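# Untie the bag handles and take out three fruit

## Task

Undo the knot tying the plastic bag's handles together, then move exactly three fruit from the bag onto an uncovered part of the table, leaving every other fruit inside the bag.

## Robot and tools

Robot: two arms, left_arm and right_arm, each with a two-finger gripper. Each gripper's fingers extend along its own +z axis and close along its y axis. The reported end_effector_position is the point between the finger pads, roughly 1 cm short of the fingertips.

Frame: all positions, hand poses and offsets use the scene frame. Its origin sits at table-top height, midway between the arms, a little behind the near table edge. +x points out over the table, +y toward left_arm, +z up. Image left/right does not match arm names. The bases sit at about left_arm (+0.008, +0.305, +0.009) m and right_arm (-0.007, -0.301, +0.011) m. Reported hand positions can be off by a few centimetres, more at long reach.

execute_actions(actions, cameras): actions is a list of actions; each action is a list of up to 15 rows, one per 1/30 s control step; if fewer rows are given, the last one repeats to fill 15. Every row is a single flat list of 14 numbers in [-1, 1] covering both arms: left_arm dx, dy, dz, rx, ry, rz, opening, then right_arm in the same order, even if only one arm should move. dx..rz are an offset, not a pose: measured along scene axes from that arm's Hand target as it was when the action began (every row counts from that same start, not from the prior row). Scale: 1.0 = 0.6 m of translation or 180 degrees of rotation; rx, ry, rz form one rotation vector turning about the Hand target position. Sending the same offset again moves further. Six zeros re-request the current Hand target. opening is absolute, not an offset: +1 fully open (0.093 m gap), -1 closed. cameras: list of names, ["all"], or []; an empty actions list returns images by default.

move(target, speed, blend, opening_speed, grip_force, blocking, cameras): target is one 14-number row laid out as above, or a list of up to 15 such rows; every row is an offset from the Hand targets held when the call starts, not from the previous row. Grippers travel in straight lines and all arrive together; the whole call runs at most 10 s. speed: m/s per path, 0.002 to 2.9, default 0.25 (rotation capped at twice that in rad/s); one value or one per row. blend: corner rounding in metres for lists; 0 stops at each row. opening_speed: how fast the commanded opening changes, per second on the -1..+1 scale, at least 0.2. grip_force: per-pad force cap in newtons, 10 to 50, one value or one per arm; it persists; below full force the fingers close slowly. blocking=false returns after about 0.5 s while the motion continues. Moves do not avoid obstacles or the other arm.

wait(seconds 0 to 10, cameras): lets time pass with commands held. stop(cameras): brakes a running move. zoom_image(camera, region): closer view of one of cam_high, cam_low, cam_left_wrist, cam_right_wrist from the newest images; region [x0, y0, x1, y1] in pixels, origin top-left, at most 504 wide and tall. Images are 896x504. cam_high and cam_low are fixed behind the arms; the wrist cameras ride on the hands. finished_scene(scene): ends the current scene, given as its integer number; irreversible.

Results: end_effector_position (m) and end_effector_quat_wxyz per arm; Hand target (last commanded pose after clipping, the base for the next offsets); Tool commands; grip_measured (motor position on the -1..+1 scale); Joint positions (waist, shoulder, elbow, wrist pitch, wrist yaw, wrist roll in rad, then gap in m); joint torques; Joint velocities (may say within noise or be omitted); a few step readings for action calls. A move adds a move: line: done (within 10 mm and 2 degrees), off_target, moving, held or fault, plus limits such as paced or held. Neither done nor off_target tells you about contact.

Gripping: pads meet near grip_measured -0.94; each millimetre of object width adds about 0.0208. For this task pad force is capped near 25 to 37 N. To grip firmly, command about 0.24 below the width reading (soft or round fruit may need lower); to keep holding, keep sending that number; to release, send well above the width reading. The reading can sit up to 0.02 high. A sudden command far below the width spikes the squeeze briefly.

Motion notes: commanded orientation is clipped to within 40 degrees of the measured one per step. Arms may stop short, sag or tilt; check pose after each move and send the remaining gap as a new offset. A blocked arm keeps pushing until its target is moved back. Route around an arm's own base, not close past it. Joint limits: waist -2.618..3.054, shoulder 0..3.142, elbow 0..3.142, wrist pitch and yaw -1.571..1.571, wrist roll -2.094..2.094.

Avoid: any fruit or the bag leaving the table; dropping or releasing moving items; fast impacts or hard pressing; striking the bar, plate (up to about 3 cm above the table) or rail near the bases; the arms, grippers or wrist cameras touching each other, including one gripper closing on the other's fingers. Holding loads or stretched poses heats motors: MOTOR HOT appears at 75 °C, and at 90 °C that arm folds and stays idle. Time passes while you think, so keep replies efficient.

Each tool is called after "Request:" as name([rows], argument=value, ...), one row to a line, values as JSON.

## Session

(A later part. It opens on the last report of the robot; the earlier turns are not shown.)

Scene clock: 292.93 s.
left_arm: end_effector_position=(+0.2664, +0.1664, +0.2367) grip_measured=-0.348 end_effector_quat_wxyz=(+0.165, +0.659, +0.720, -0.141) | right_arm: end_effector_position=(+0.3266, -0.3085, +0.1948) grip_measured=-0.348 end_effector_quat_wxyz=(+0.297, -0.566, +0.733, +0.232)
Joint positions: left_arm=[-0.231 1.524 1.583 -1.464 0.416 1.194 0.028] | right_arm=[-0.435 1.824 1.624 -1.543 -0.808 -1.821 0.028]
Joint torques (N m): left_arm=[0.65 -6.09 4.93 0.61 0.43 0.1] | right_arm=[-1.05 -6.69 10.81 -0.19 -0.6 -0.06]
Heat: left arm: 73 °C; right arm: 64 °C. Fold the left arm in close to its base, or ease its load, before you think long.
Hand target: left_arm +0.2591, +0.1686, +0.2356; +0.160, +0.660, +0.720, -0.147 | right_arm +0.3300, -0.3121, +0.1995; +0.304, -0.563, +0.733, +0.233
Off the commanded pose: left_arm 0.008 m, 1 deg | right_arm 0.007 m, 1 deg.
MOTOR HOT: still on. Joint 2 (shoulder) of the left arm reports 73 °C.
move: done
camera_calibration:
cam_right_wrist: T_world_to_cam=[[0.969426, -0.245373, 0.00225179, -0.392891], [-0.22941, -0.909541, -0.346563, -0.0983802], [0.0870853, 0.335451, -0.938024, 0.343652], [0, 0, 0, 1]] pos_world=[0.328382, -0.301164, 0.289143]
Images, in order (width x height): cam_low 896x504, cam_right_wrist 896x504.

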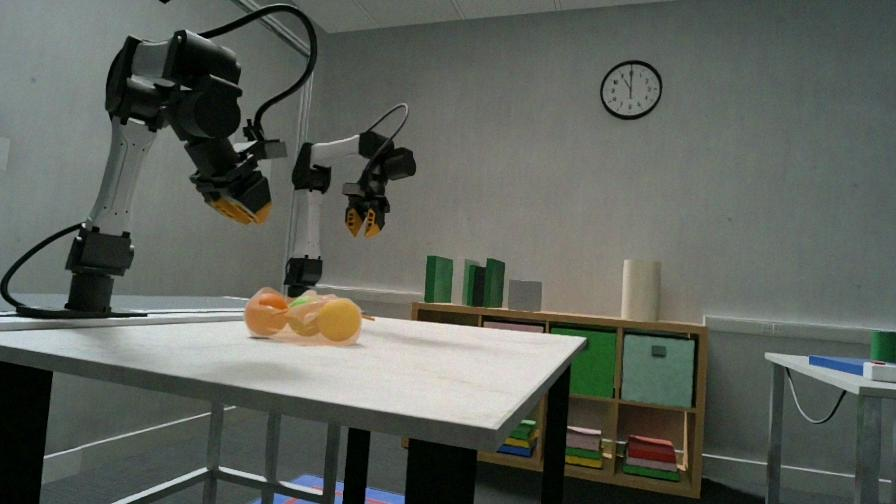

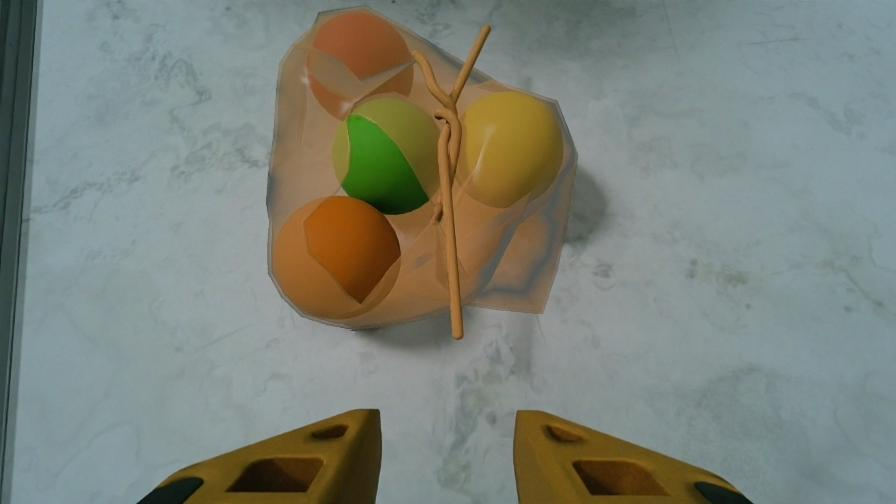

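Request:
move([
  [0,0,0,0,0,0,-0.35,0.05,-0.013,-0.15,-0.1113,0.005,0.1364,1],
  [0,0,0,0,0,0,-0.35,0.05,-0.013,-0.282,-0.1113,0.005,0.1364,1],
], speed=0.15, blend=[0.02,0], cameras=["cam_low","cam_right_wrist"])

Request:
zoom_image(camera="cam_low", region=[200, 230, 420, 370])

Scene clock: 378.20 s.
left_arm: end_effector_position=(+0.2663, +0.1665, +0.2367) grip_measured=-0.348 end_effector_quat_wxyz=(+0.165, +0.659, +0.720, -0.141) | right_arm: end_effector_position=(+0.3610, -0.3190, +0.0374) grip_measured=+1.000 end_effector_quat_wxyz=(-0.146, +0.745, -0.630, -0.166)
Joint positions: left_arm=[-0.231 1.524 1.583 -1.465 0.416 1.195 0.028] | right_arm=[-0.264 2.13 1.566 -1.182 -0.456 -2.042 0.093]
Joint torques (N m): left_arm=[0.64 -6.15 4.93 0.62 0.43 0.07] | right_arm=[0.03 -9.17 6.28 0.14 -0.17 -0.01]
Heat: left arm: 51 °C; right arm: 64 °C.
Hand target: left_arm +0.2590, +0.1686, +0.2356; +0.159, +0.660, +0.720, -0.147 | right_arm +0.3600, -0.3200, +0.0304; -0.140, +0.747, -0.628, -0.166
Off the commanded pose: left_arm 0.008 m, 1 deg | right_arm 0.007 m, 1 deg.
MOTOR HOT: cleared for the motors of the left arm.
move: done
camera_calibration:
cam_right_wrist: T_world_to_cam=[[0.984902, 0.172691, 0.0121073, -0.30099], [0.17296, -0.984572, -0.0265206, -0.335765], [0.00734059, 0.0282143, -0.999575, 0.129567], [0, 0, 0, 1]] pos_world=[0.353568, -0.282262, 0.124251]
Images, in order (width x height): cam_low 896x504, cam_right_wrist 896x504.

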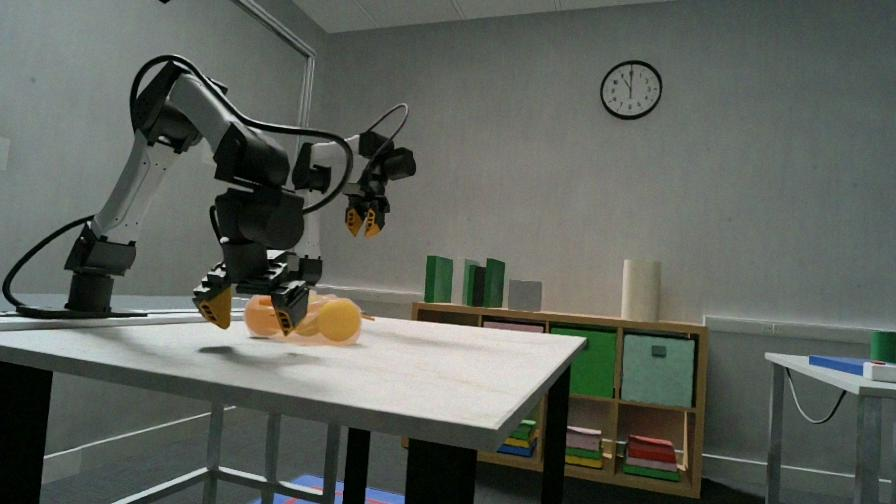

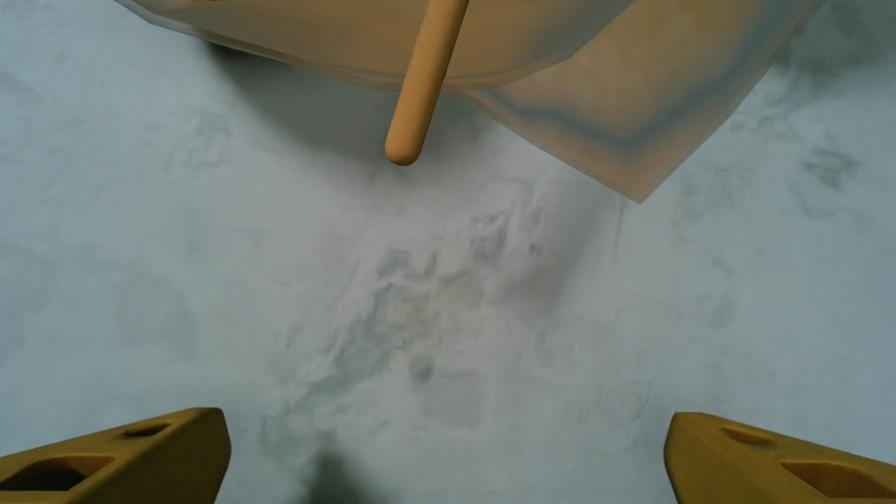

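Scaled by 2.291 from the camera's 896x504 image, which has a finer 1280x720 frame.

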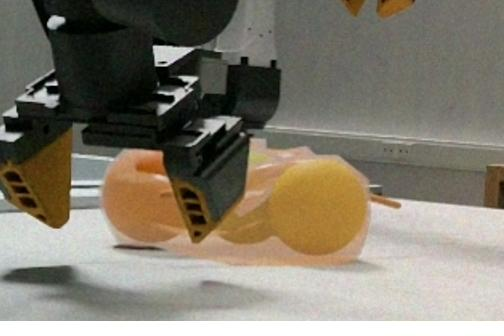

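Request:
move(target=[0,0,0,0,0,0,-0.35,0,0.2,0,0,0,0,1], speed=0.07, cameras=["cam_high","cam_low","cam_right_wrist"])

Request:
zoom_image(camera="cam_high", region=[340, 120, 540, 260])

Scene clock: 392.47 s.
left_arm: end_effector_position=(+0.2663, +0.1665, +0.2367) grip_measured=-0.348 end_effector_quat_wxyz=(+0.165, +0.659, +0.720, -0.141) | right_arm: end_effector_position=(+0.3581, -0.2028, +0.0200) grip_measured=+1.000 end_effector_quat_wxyz=(-0.125, +0.747, -0.629, -0.176)
Joint positions: left_arm=[-0.231 1.524 1.583 -1.465 0.416 1.195 0.028] | right_arm=[0.051 2.088 1.456 -1.001 -0.467 -1.705 0.093]
Joint torques (N m): left_arm=[0.64 -6.04 4.93 0.63 0.43 0.06] | right_arm=[-0.06 -13.45 5.71 0.45 -0.37 0.14]
Heat: left arm: 50 °C; right arm: 60 °C.
Hand target: left_arm +0.2590, +0.1686, +0.2356; +0.159, +0.660, +0.720, -0.147 | right_arm +0.3600, -0.1999, +0.0304; -0.140, +0.747, -0.628, -0.166
Off the commanded pose: left_arm 0.008 m, 1 deg | right_arm 0.011 m, 2 deg.
move: off_target (right_arm)
camera_calibration:
cam_right_wrist: T_world_to_cam=[[0.982047, 0.18604, -0.0311793, -0.313418], [0.185711, -0.982516, -0.0131426, -0.225683], [-0.0330792, 0.00711635, -0.999427, 0.119166], [0, 0, 0, 1]] pos_world=[0.353645, -0.164277, 0.106359]
Images, in order (width x height): cam_high 896x504, cam_low 896x504, cam_right_wrist 896x504.

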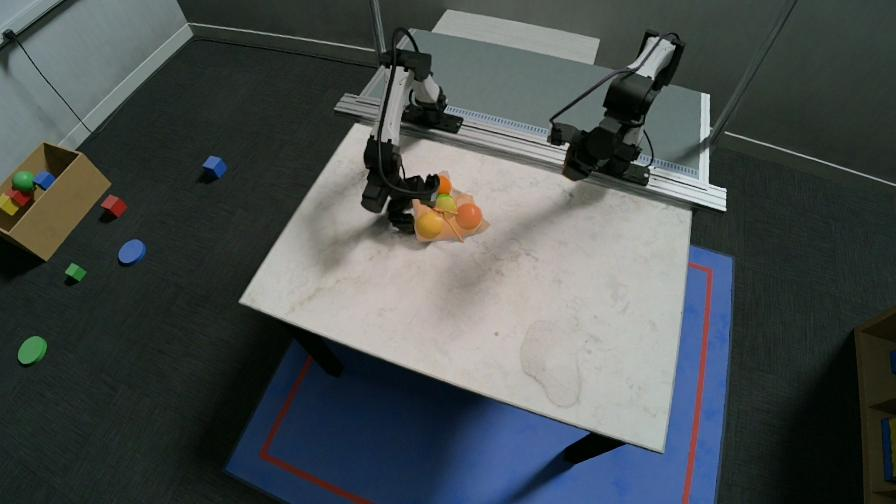

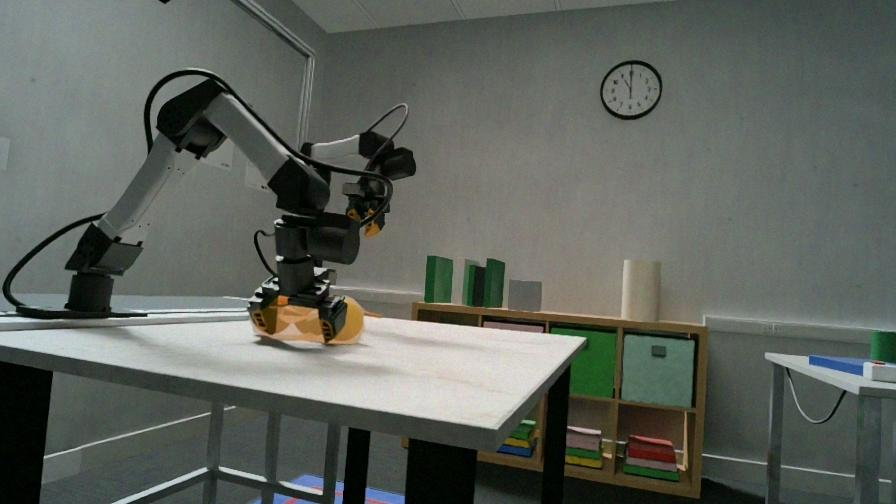

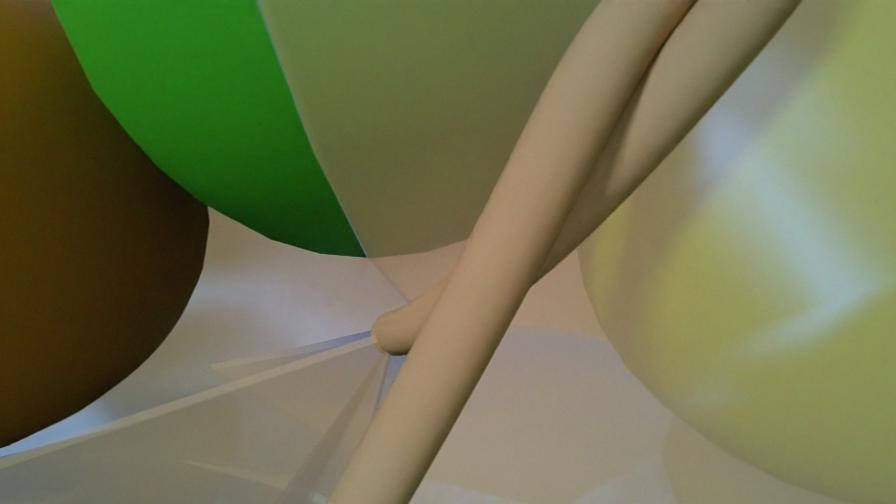

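Scaled by 2.520 from the camera's 896x504 image, which has a finer 1280x720 frame.

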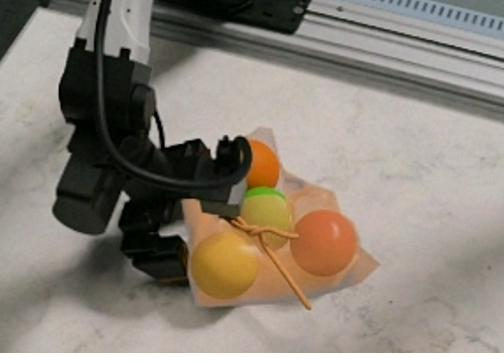

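Request:
move(target=[0,0,0,0,0,0,-0.35,0,0.14,0.02,0,0,0,1], speed=0.07, cameras=["cam_high","cam_low","cam_right_wrist"])

Request:
zoom_image(camera="cam_high", region=[360, 130, 560, 270])

Scene clock: 406.47 s.
left_arm: end_effector_position=(+0.2663, +0.1665, +0.2367) grip_measured=-0.348 end_effector_quat_wxyz=(+0.165, +0.659, +0.720, -0.141) | right_arm: end_effector_position=(+0.3461, -0.1215, +0.0249) grip_measured=+1.000 end_effector_quat_wxyz=(-0.112, +0.744, -0.632, -0.183)
Joint positions: left_arm=[-0.231 1.524 1.583 -1.465 0.416 1.195 0.028] | right_arm=[0.268 2.077 1.475 -0.952 -0.467 -1.462 0.093]
Joint torques (N m): left_arm=[0.61 -6.13 4.93 0.62 0.43 0.05] | right_arm=[-0.12 -12.97 10.51 0.6 -0.35 0.12]
Heat: left arm: 49 °C; right arm: 59 °C.
Hand target: left_arm +0.2590, +0.1686, +0.2356; +0.159, +0.660, +0.720, -0.147 | right_arm +0.3601, -0.1160, +0.0425; -0.140, +0.747, -0.628, -0.166
Off the commanded pose: left_arm 0.008 m, 1 deg | right_arm 0.023 m, 4 deg.
move: off_target (right_arm)
camera_calibration:
cam_right_wrist: T_world_to_cam=[[0.980939, 0.184151, -0.0620194, -0.315736], [0.183962, -0.982894, -0.00879263, -0.143146], [-0.0625776, -0.00278415, -0.998036, 0.13206], [0, 0, 0, 1]] pos_world=[0.344315, -0.0821866, 0.11096]
Images, in order (width x height): cam_high 896x504, cam_low 896x504, cam_right_wrist 896x504.

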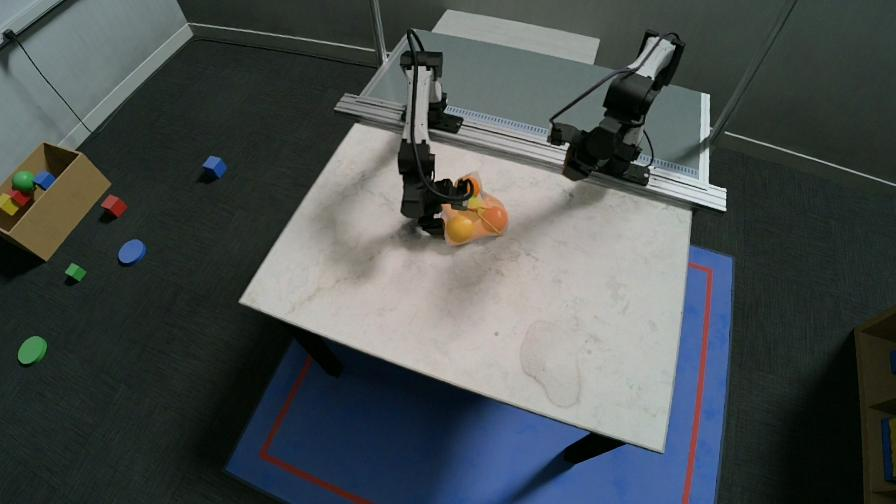

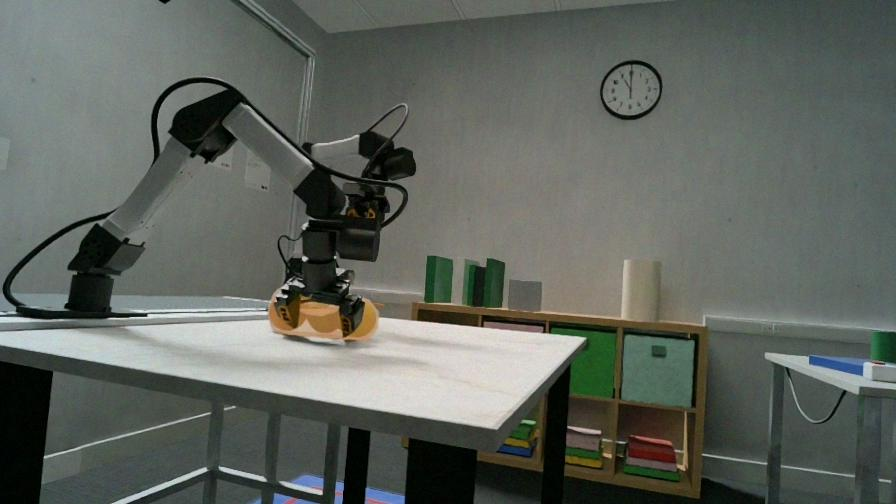

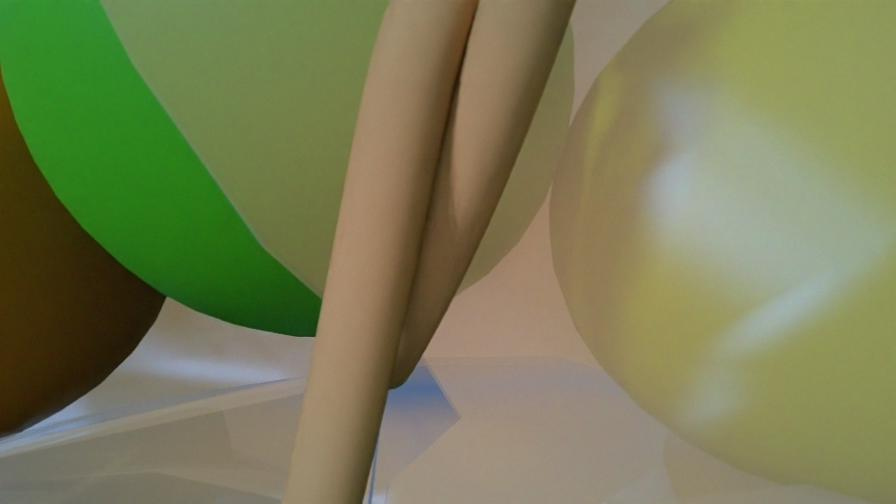

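Scaled by 2.520 from the camera's 896x504 image, which has a finer 1280x720 frame.

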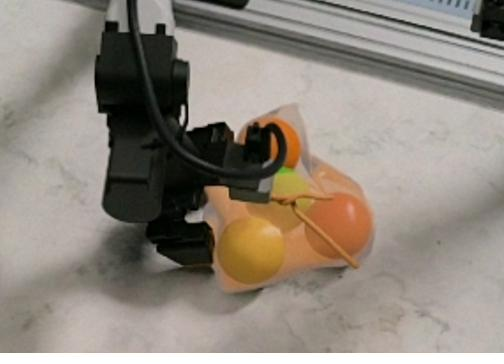

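Request:
move([
  [0,0,0,0,0,0,-0.35,-0.02,-0.12,0,0,0,0,1],
  [0,0,0,0,0,0,-0.35,-0.02,-0.12,0.3,0,0,0,1],
], speed=0.12, blend=[0.02,0], cameras=["cam_high","cam_low","cam_right_wrist"])

Request:
zoom_image(camera="cam_right_wrist", region=[250, 0, 700, 300])

Request:
zoom_image(camera="cam_low", region=[220, 240, 440, 360])

Scene clock: 423.77 s.
left_arm: end_effector_position=(+0.2663, +0.1665, +0.2367) grip_measured=-0.348 end_effector_quat_wxyz=(+0.165, +0.659, +0.720, -0.141) | right_arm: end_effector_position=(+0.3504, -0.1852, +0.2030) grip_measured=+1.000 end_effector_quat_wxyz=(-0.155, +0.746, -0.631, -0.148)
Joint positions: left_arm=[-0.231 1.524 1.583 -1.465 0.416 1.195 0.028] | right_arm=[0.078 1.908 1.938 -1.558 -0.473 -1.647 0.093]
Joint torques (N m): left_arm=[0.69 -6.15 4.94 0.63 0.44 0.07] | right_arm=[-1.14 -11.93 10.41 0.19 -0.4 0.1]
Heat: left arm: 49 °C; right arm: 58 °C.
Hand target: left_arm +0.2590, +0.1686, +0.2356; +0.159, +0.660, +0.720, -0.147 | right_arm +0.3481, -0.1880, +0.2224; -0.140, +0.747, -0.628, -0.166
Off the commanded pose: left_arm 0.008 m, 1 deg | right_arm 0.020 m, 3 deg.
joint sent to its limit (right arm) — joint 4 (wrist pitch), lower limit. The joint targets are off in orientation, not in position.
move: off_target (right_arm)
camera_calibration:
cam_right_wrist: T_world_to_cam=[[0.985321, 0.163981, 0.0474641, -0.32466], [0.164605, -0.986313, -0.00953944, -0.198581], [0.0452502, 0.0172122, -0.998827, 0.275985], [0, 0, 0, 1]] pos_world=[0.340093, -0.147375, 0.289177]
Images, in order (width x height): cam_high 896x504, cam_low 896x504, cam_right_wrist 896x504.

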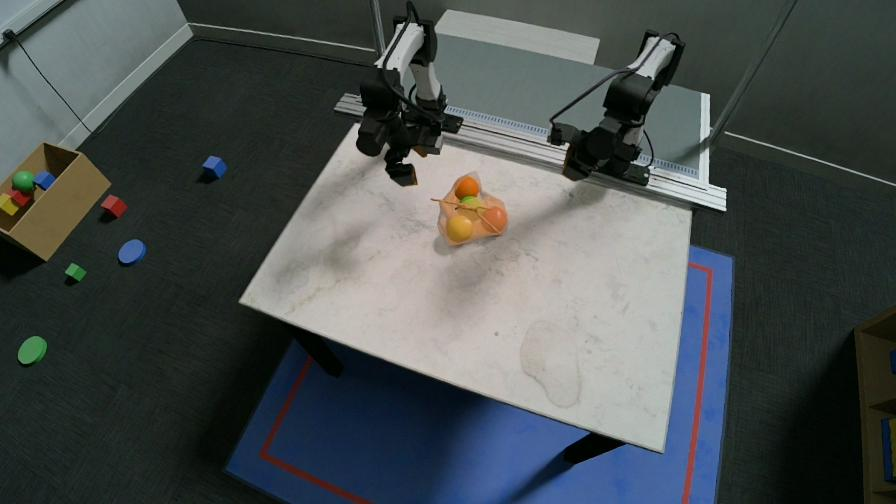

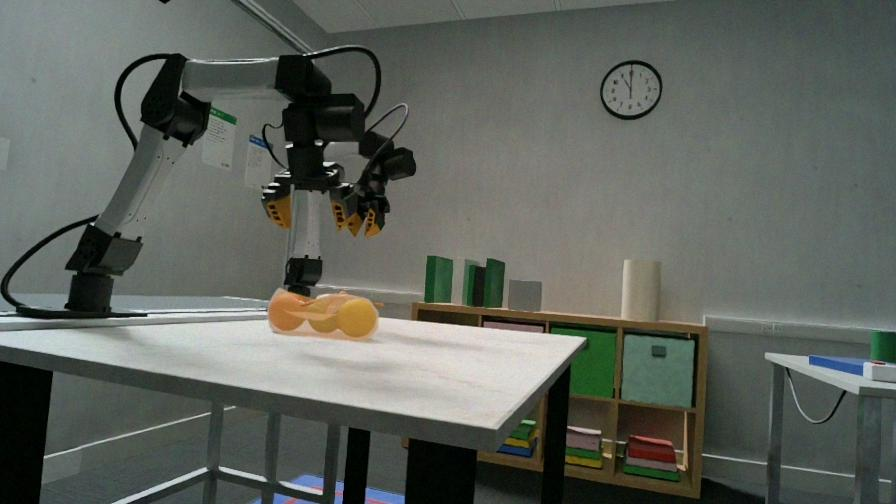

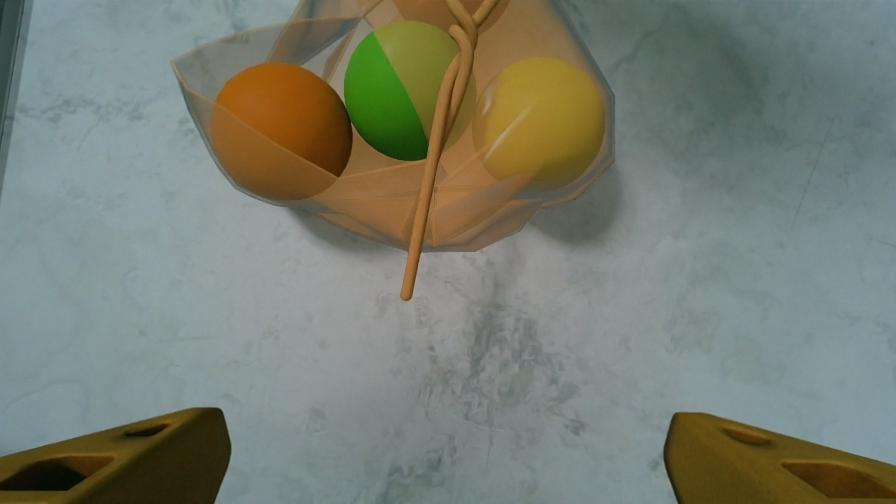

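Scaled by 1.120 from the camera's 896x504 image, which has a finer 1280x720 frame.

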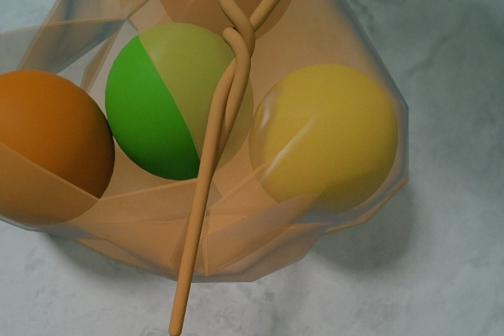

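Scaled by 2.291 from the camera's 896x504 image, which has a finer 1280x720 frame.

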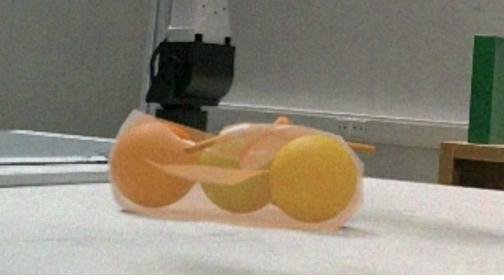

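Request:
move(target=[0.145,-0.2443,-0.093,0,0,0,-0.35,-0.022,-0.02,-0.12,0.1118,0,-0.11,-0.35], speed=0.2, cameras=["cam_left_wrist","cam_right_wrist"])

Request:
zoom_image(camera="cam_left_wrist", region=[300, 100, 600, 400])

Scene clock: 459.40 s.
left_arm: end_effector_position=(+0.3394, +0.0238, +0.1803) grip_measured=-0.348 end_effector_quat_wxyz=(+0.156, +0.662, +0.717, -0.155) | right_arm: end_effector_position=(+0.3354, -0.1983, +0.1426) grip_measured=-0.348 end_effector_quat_wxyz=(+0.279, -0.595, +0.709, +0.254)
Joint positions: left_arm=[-0.538 1.965 1.87 -1.214 0.373 0.882 0.028] | right_arm=[-0.086 1.744 1.345 -1.089 -0.817 -1.447 0.028]
Joint torques (N m): left_arm=[0.17 -7.39 8.47 1.06 0.18 -0.1] | right_arm=[-0.99 -10.7 6.52 0.8 -0.6 0.06]
Heat: left arm: 48 °C; right arm: 62 °C.
Hand target: left_arm +0.3461, +0.0220, +0.1799; +0.160, +0.660, +0.720, -0.147 | right_arm +0.3349, -0.1999, +0.1504; +0.294, -0.592, +0.708, +0.247
Off the commanded pose: left_arm 0.007 m, 1 deg | right_arm 0.008 m, 2 deg.
move: done
camera_calibration:
cam_left_wrist: T_world_to_cam=[[-0.9975, -0.0683924, 0.0177755, 0.336132], [-0.068655, 0.997534, -0.0146072, 0.0418259], [-0.0167326, -0.0157911, -0.999735, 0.275301], [0, 0, 0, 1]] pos_world=[0.34277, -0.0143866, 0.269864]
cam_right_wrist: T_world_to_cam=[[0.987612, -0.155498, -0.0210422, -0.359266], [-0.153123, -0.925735, -0.345785, -0.0431655], [0.0342894, 0.344723, -0.938078, 0.276551], [0, 0, 0, 1]] pos_world=[0.338723, -0.191159, 0.23694]
Images, in order (width x height): cam_left_wrist 896x504, cam_right_wrist 896x504.

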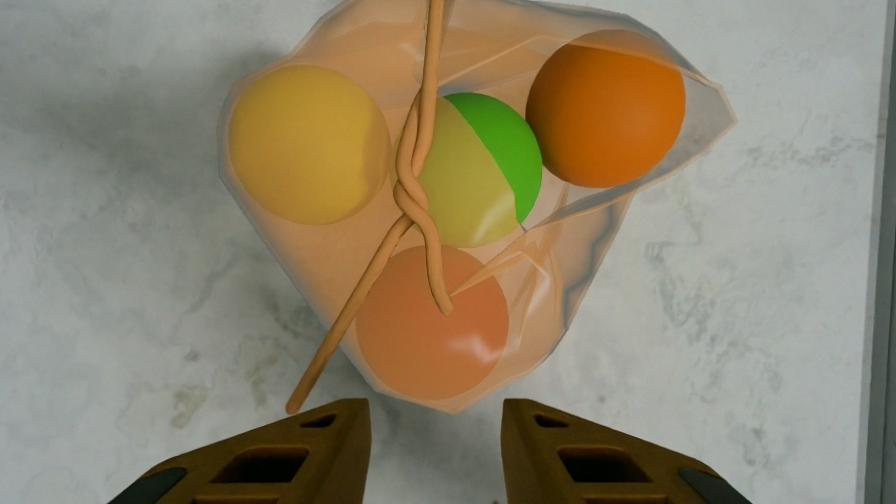

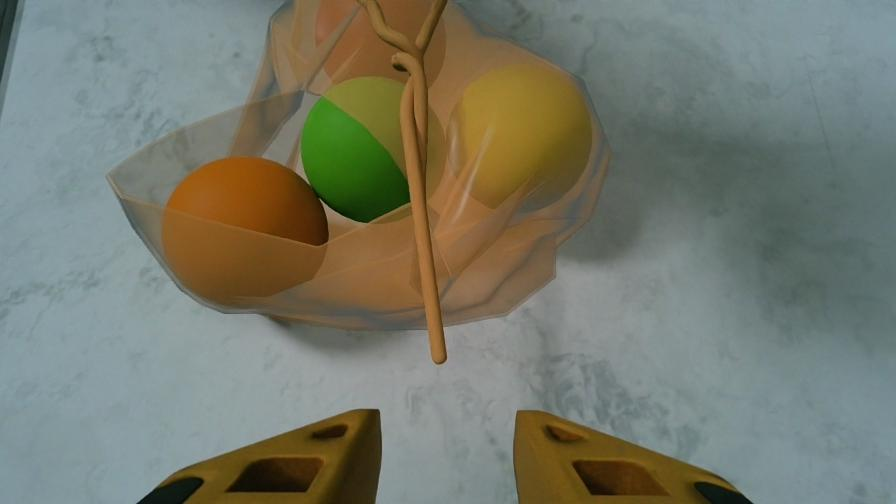

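Scaled by 1.680 from the camera's 896x504 image, which has a finer 1280x720 frame.

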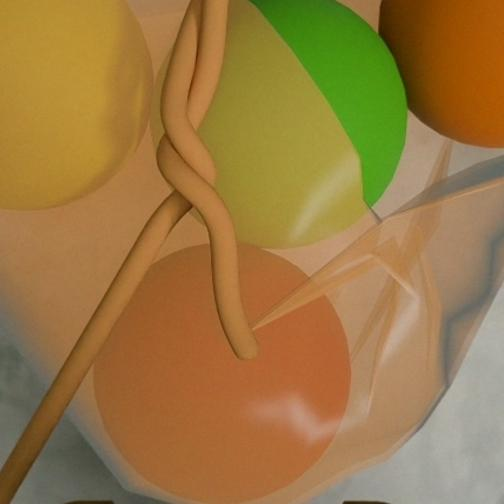

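Request:
move(target=[-0.0085,-0.0233,-0.11,0,0,0,-0.35,0,0,0,0,0,0,-0.35], speed=0.12, cameras=["cam_left_wrist","cam_right_wrist"])

Request:
zoom_image(camera="cam_right_wrist", region=[280, 0, 580, 200])

Scene clock: 492.40 s.
left_arm: end_effector_position=(+0.3405, +0.0067, +0.1252) grip_measured=-0.348 end_effector_quat_wxyz=(+0.170, +0.662, +0.714, -0.152) | right_arm: end_effector_position=(+0.3356, -0.1983, +0.1427) grip_measured=-0.348 end_effector_quat_wxyz=(+0.279, -0.595, +0.709, +0.254)
Joint positions: left_arm=[-0.575 1.97 1.65 -0.947 0.362 0.843 0.028] | right_arm=[-0.086 1.744 1.345 -1.088 -0.817 -1.447 0.028]
Joint torques (N m): left_arm=[0.08 -7.57 5.63 1.19 0.17 -0.11] | right_arm=[-1.01 -10.78 6.45 0.76 -0.59 0.08]
Heat: left arm: 53 °C; right arm: 58 °C.
Hand target: left_arm +0.3410, +0.0081, +0.1140; +0.160, +0.660, +0.720, -0.147 | right_arm +0.3349, -0.1999, +0.1504; +0.294, -0.592, +0.708, +0.247
Off the commanded pose: left_arm 0.011 m, 2 deg | right_arm 0.008 m, 2 deg.
move: off_target (left_arm)
camera_calibration:
cam_left_wrist: T_world_to_cam=[[-0.99761, -0.0689168, -0.00495076, 0.339966], [-0.0687315, 0.997154, -0.0309975, 0.0603263], [0.00707292, -0.0305832, -0.999507, 0.211919], [0, 0, 0, 1]] pos_world=[0.341801, -0.030244, 0.215368]
cam_right_wrist: T_world_to_cam=[[0.987592, -0.155692, -0.0205343, -0.359514], [-0.153116, -0.925595, -0.346164, -0.0430011], [0.0348884, 0.345013, -0.937949, 0.276462], [0, 0, 0, 1]] pos_world=[0.338824, -0.191158, 0.23704]
Images, in order (width x height): cam_left_wrist 896x504, cam_right_wrist 896x504.

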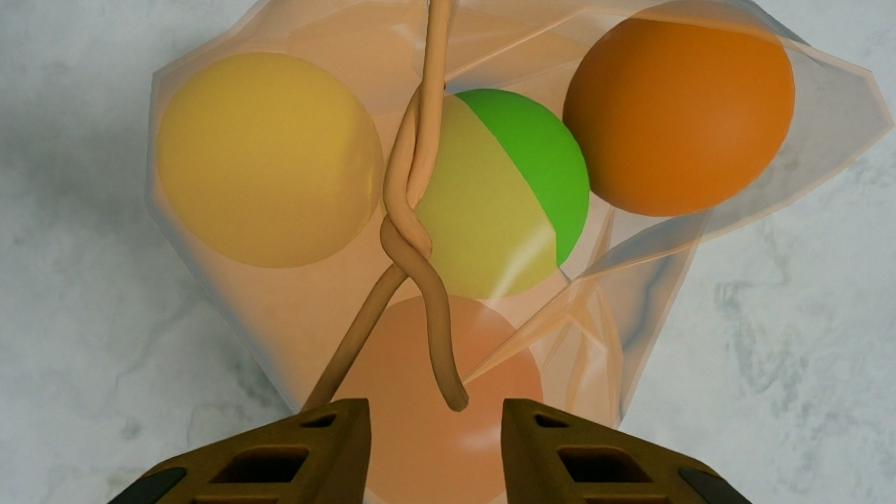

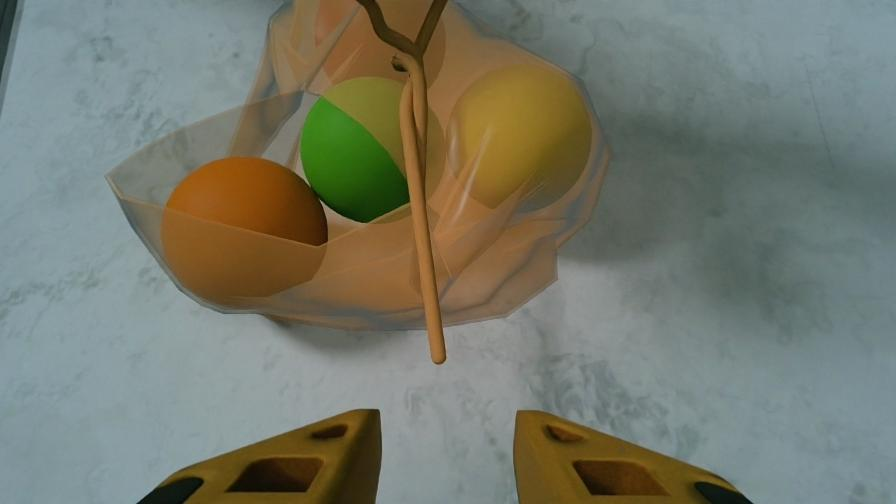

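Scaled by 1.680 from the camera's 896x504 image, which has a finer 1280x720 frame.

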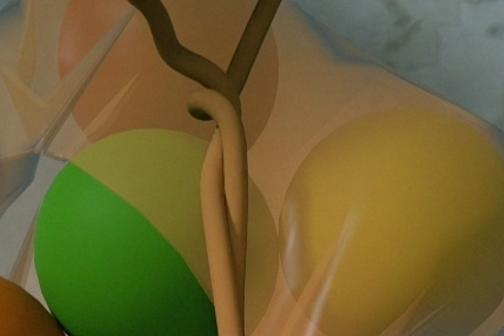

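Request:
move(target=[-0.0067,0,-0.065,0,0,0,-0.35,0,0,0,0,0,0,-0.35], speed=0.1, cameras=["cam_left_wrist","cam_right_wrist"])

Request:
zoom_image(camera="cam_right_wrist", region=[280, 0, 580, 200])

Scene clock: 510.23 s.
left_arm: end_effector_position=(+0.3432, +0.0020, +0.0959) grip_measured=-0.348 end_effector_quat_wxyz=(+0.189, +0.663, +0.709, -0.150) | right_arm: end_effector_position=(+0.3356, -0.1983, +0.1427) grip_measured=-0.348 end_effector_quat_wxyz=(+0.279, -0.595, +0.709, +0.254)
Joint positions: left_arm=[-0.581 1.972 1.522 -0.775 0.361 0.836 0.028] | right_arm=[-0.086 1.744 1.345 -1.088 -0.817 -1.447 0.028]
Joint torques (N m): left_arm=[-0.03 -6.74 4.88 1.14 0.14 -0.11] | right_arm=[-0.85 -10.71 6.46 0.79 -0.59 0.06]
Heat: left arm: 52 °C; right arm: 57 °C.
Hand target: left_arm +0.3369, +0.0080, +0.0749; +0.159, +0.660, +0.720, -0.147 | right_arm +0.3349, -0.1999, +0.1504; +0.294, -0.592, +0.708, +0.247
Off the commanded pose: left_arm 0.023 m, 4 deg | right_arm 0.008 m, 2 deg.
move: off_target (left_arm)
camera_calibration:
cam_left_wrist: T_world_to_cam=[[-0.996975, -0.0688997, -0.0359814, 0.34494], [-0.0667987, 0.996157, -0.0566492, 0.0660489], [0.0397462, -0.0540743, -0.997746, 0.171101], [0, 0, 0, 1]] pos_world=[0.341508, -0.0327767, 0.186868]
cam_right_wrist: T_world_to_cam=[[0.987592, -0.155692, -0.0205343, -0.359514], [-0.153116, -0.925595, -0.346164, -0.0430011], [0.0348884, 0.345013, -0.937949, 0.276462], [0, 0, 0, 1]] pos_world=[0.338824, -0.191158, 0.23704]
Images, in order (width x height): cam_left_wrist 896x504, cam_right_wrist 896x504.

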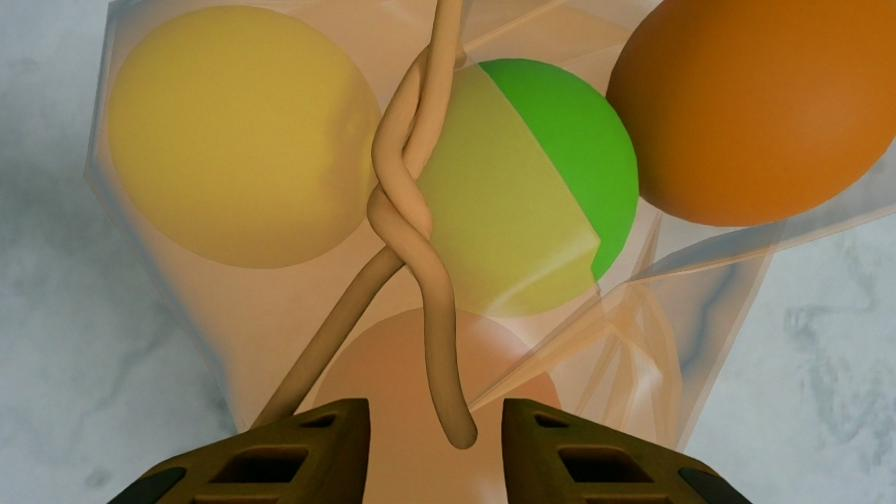

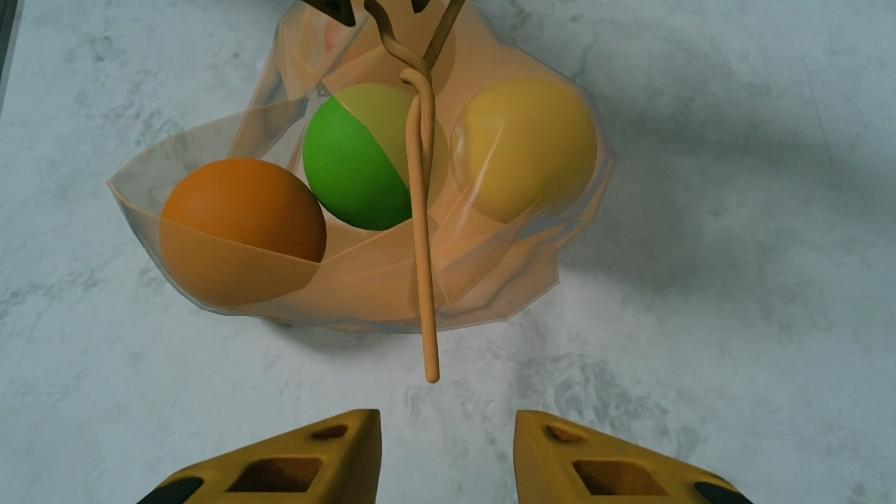

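Scaled by 1.680 from the camera's 896x504 image, which has a finer 1280x720 frame.

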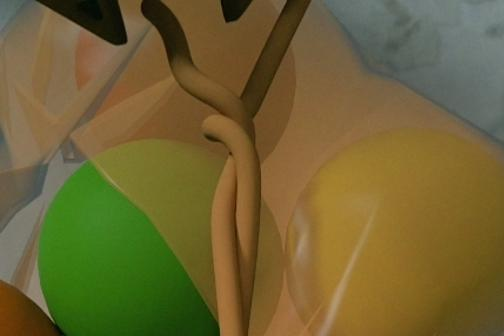

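Request:
move(target=[0,-0.0183,0.022,0,0,0,-0.35,0,0,0,0,0,0,-0.35], speed=0.1, cameras=["cam_left_wrist","cam_right_wrist"])

Request:
zoom_image(camera="cam_right_wrist", region=[280, 0, 580, 200])

Scene clock: 527.47 s.
left_arm: end_effector_position=(+0.3388, -0.0060, +0.0965) grip_measured=-0.348 end_effector_quat_wxyz=(+0.182, +0.663, +0.710, -0.152) | right_arm: end_effector_position=(+0.3356, -0.1983, +0.1427) grip_measured=-0.348 end_effector_quat_wxyz=(+0.279, -0.595, +0.709, +0.254)
Joint positions: left_arm=[-0.603 1.985 1.548 -0.795 0.356 0.815 0.028] | right_arm=[-0.086 1.744 1.345 -1.088 -0.817 -1.447 0.028]
Joint torques (N m): left_arm=[-0.03 -7.09 8.18 0.84 0.13 -0.14] | right_arm=[-0.96 -10.77 6.43 0.77 -0.57 0.08]
Heat: left arm: 53 °C; right arm: 56 °C.
Hand target: left_arm +0.3370, -0.0028, +0.0881; +0.159, +0.660, +0.720, -0.147 | right_arm +0.3349, -0.1999, +0.1504; +0.294, -0.592, +0.708, +0.247
Off the commanded pose: left_arm 0.009 m, 3 deg | right_arm 0.008 m, 2 deg.
move: off_target (left_arm)
camera_calibration:
cam_left_wrist: T_world_to_cam=[[-0.997442, -0.0678501, -0.022498, 0.338887], [-0.0666852, 0.996569, -0.0490137, 0.0729956], [0.0257464, -0.047388, -0.998545, 0.176322], [0, 0, 0, 1]] pos_world=[0.338348, -0.0413961, 0.187268]
cam_right_wrist: T_world_to_cam=[[0.987592, -0.155692, -0.0205343, -0.359514], [-0.153116, -0.925595, -0.346164, -0.0430011], [0.0348884, 0.345013, -0.937949, 0.276462], [0, 0, 0, 1]] pos_world=[0.338824, -0.191158, 0.23704]
Images, in order (width x height): cam_left_wrist 896x504, cam_right_wrist 896x504.

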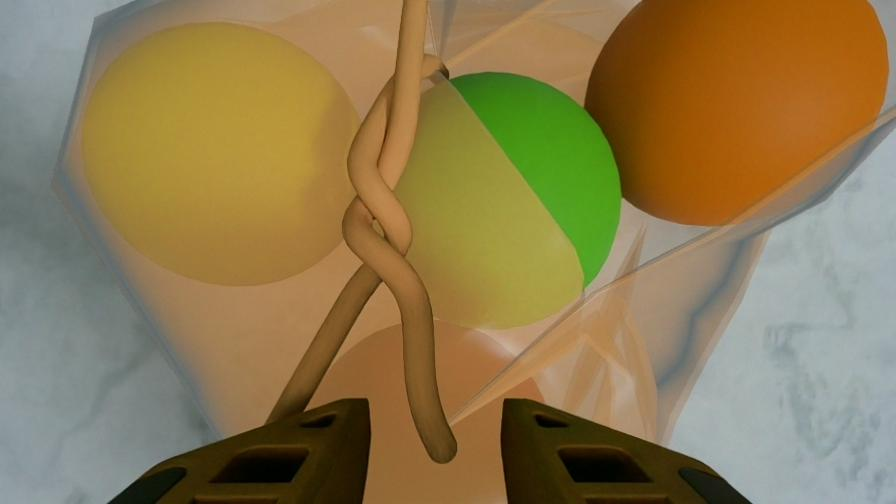

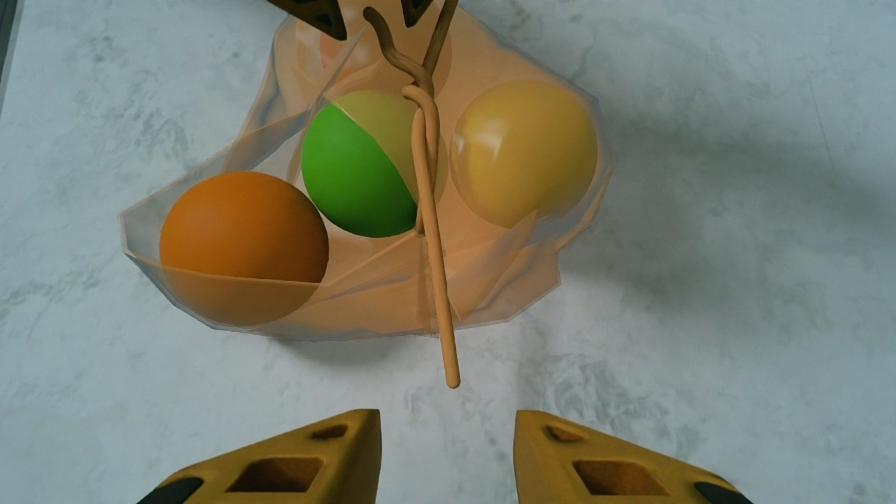

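Scaled by 1.680 from the camera's 896x504 image, which has a finer 1280x720 frame.

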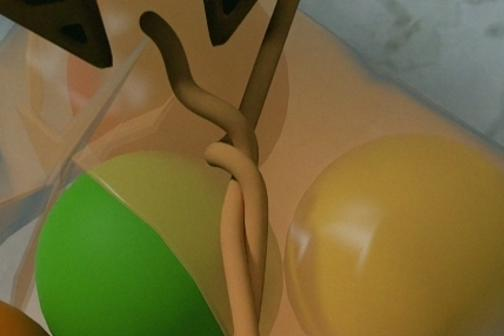

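Request:
move(target=[0,0,0,0,0,0,-1,0,0,0,0,0,0,-0.35], speed=0.1, opening_speed=0.5, cameras=["cam_left_wrist","cam_right_wrist"])

Request:
zoom_image(camera="cam_right_wrist", region=[280, 0, 580, 200])

Scene clock: 536.93 s.
left_arm: end_effector_position=(+0.3394, -0.0064, +0.0975) grip_measured=-0.951 end_effector_quat_wxyz=(+0.183, +0.662, +0.710, -0.152) | right_arm: end_effector_position=(+0.3356, -0.1983, +0.1427) grip_measured=-0.348 end_effector_quat_wxyz=(+0.279, -0.595, +0.709, +0.254)
Joint positions: left_arm=[-0.603 1.985 1.551 -0.795 0.356 0.813 0] | right_arm=[-0.086 1.744 1.345 -1.088 -0.817 -1.447 0.028]
Joint torques (N m): left_arm=[-0.02 -7.05 8.02 0.85 0.12 -0.12] | right_arm=[-0.8 -10.92 6.5 0.76 -0.62 0.05]
Heat: left arm: 51 °C; right arm: 56 °C.
Hand target: left_arm +0.3370, -0.0029, +0.0881; +0.160, +0.660, +0.720, -0.147 | right_arm +0.3349, -0.1999, +0.1504; +0.294, -0.592, +0.708, +0.247
Off the commanded pose: left_arm 0.010 m, 3 deg | right_arm 0.008 m, 2 deg.
move: off_target (left_arm)
camera_calibration:
cam_left_wrist: T_world_to_cam=[[-0.997312, -0.0691583, -0.0242178, 0.33961], [-0.0678545, 0.996388, -0.0510529, 0.0741485], [0.0276611, -0.0492724, -0.998402, 0.17664], [0, 0, 0, 1]] pos_world=[0.338842, -0.0416904, 0.188368]
cam_right_wrist: T_world_to_cam=[[0.987592, -0.155692, -0.0205343, -0.359514], [-0.153116, -0.925595, -0.346164, -0.0430011], [0.0348884, 0.345013, -0.937949, 0.276462], [0, 0, 0, 1]] pos_world=[0.338824, -0.191158, 0.23704]
Images, in order (width x height): cam_left_wrist 896x504, cam_right_wrist 896x504.

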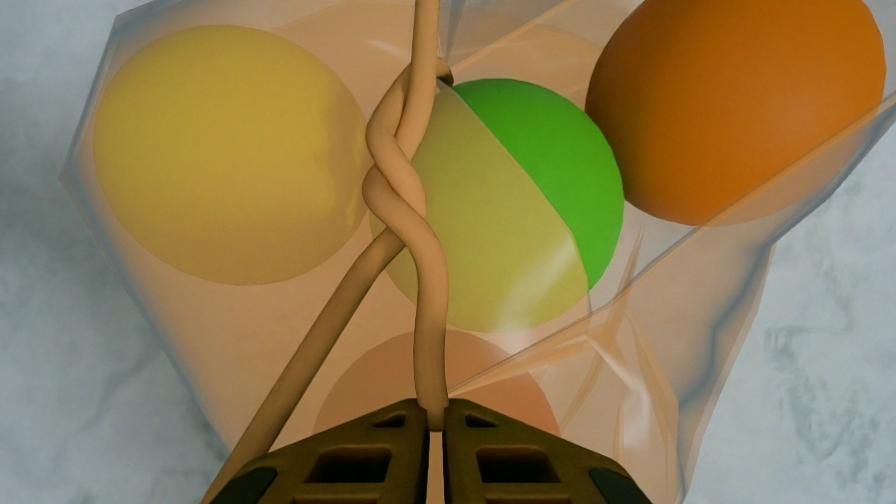

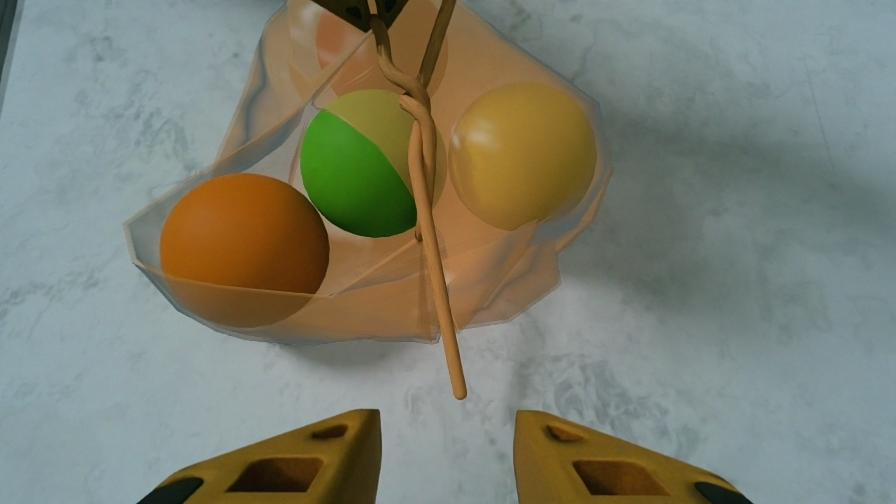

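Scaled by 1.680 from the camera's 896x504 image, which has a finer 1280x720 frame.

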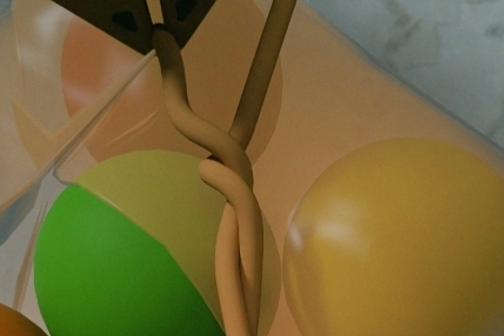

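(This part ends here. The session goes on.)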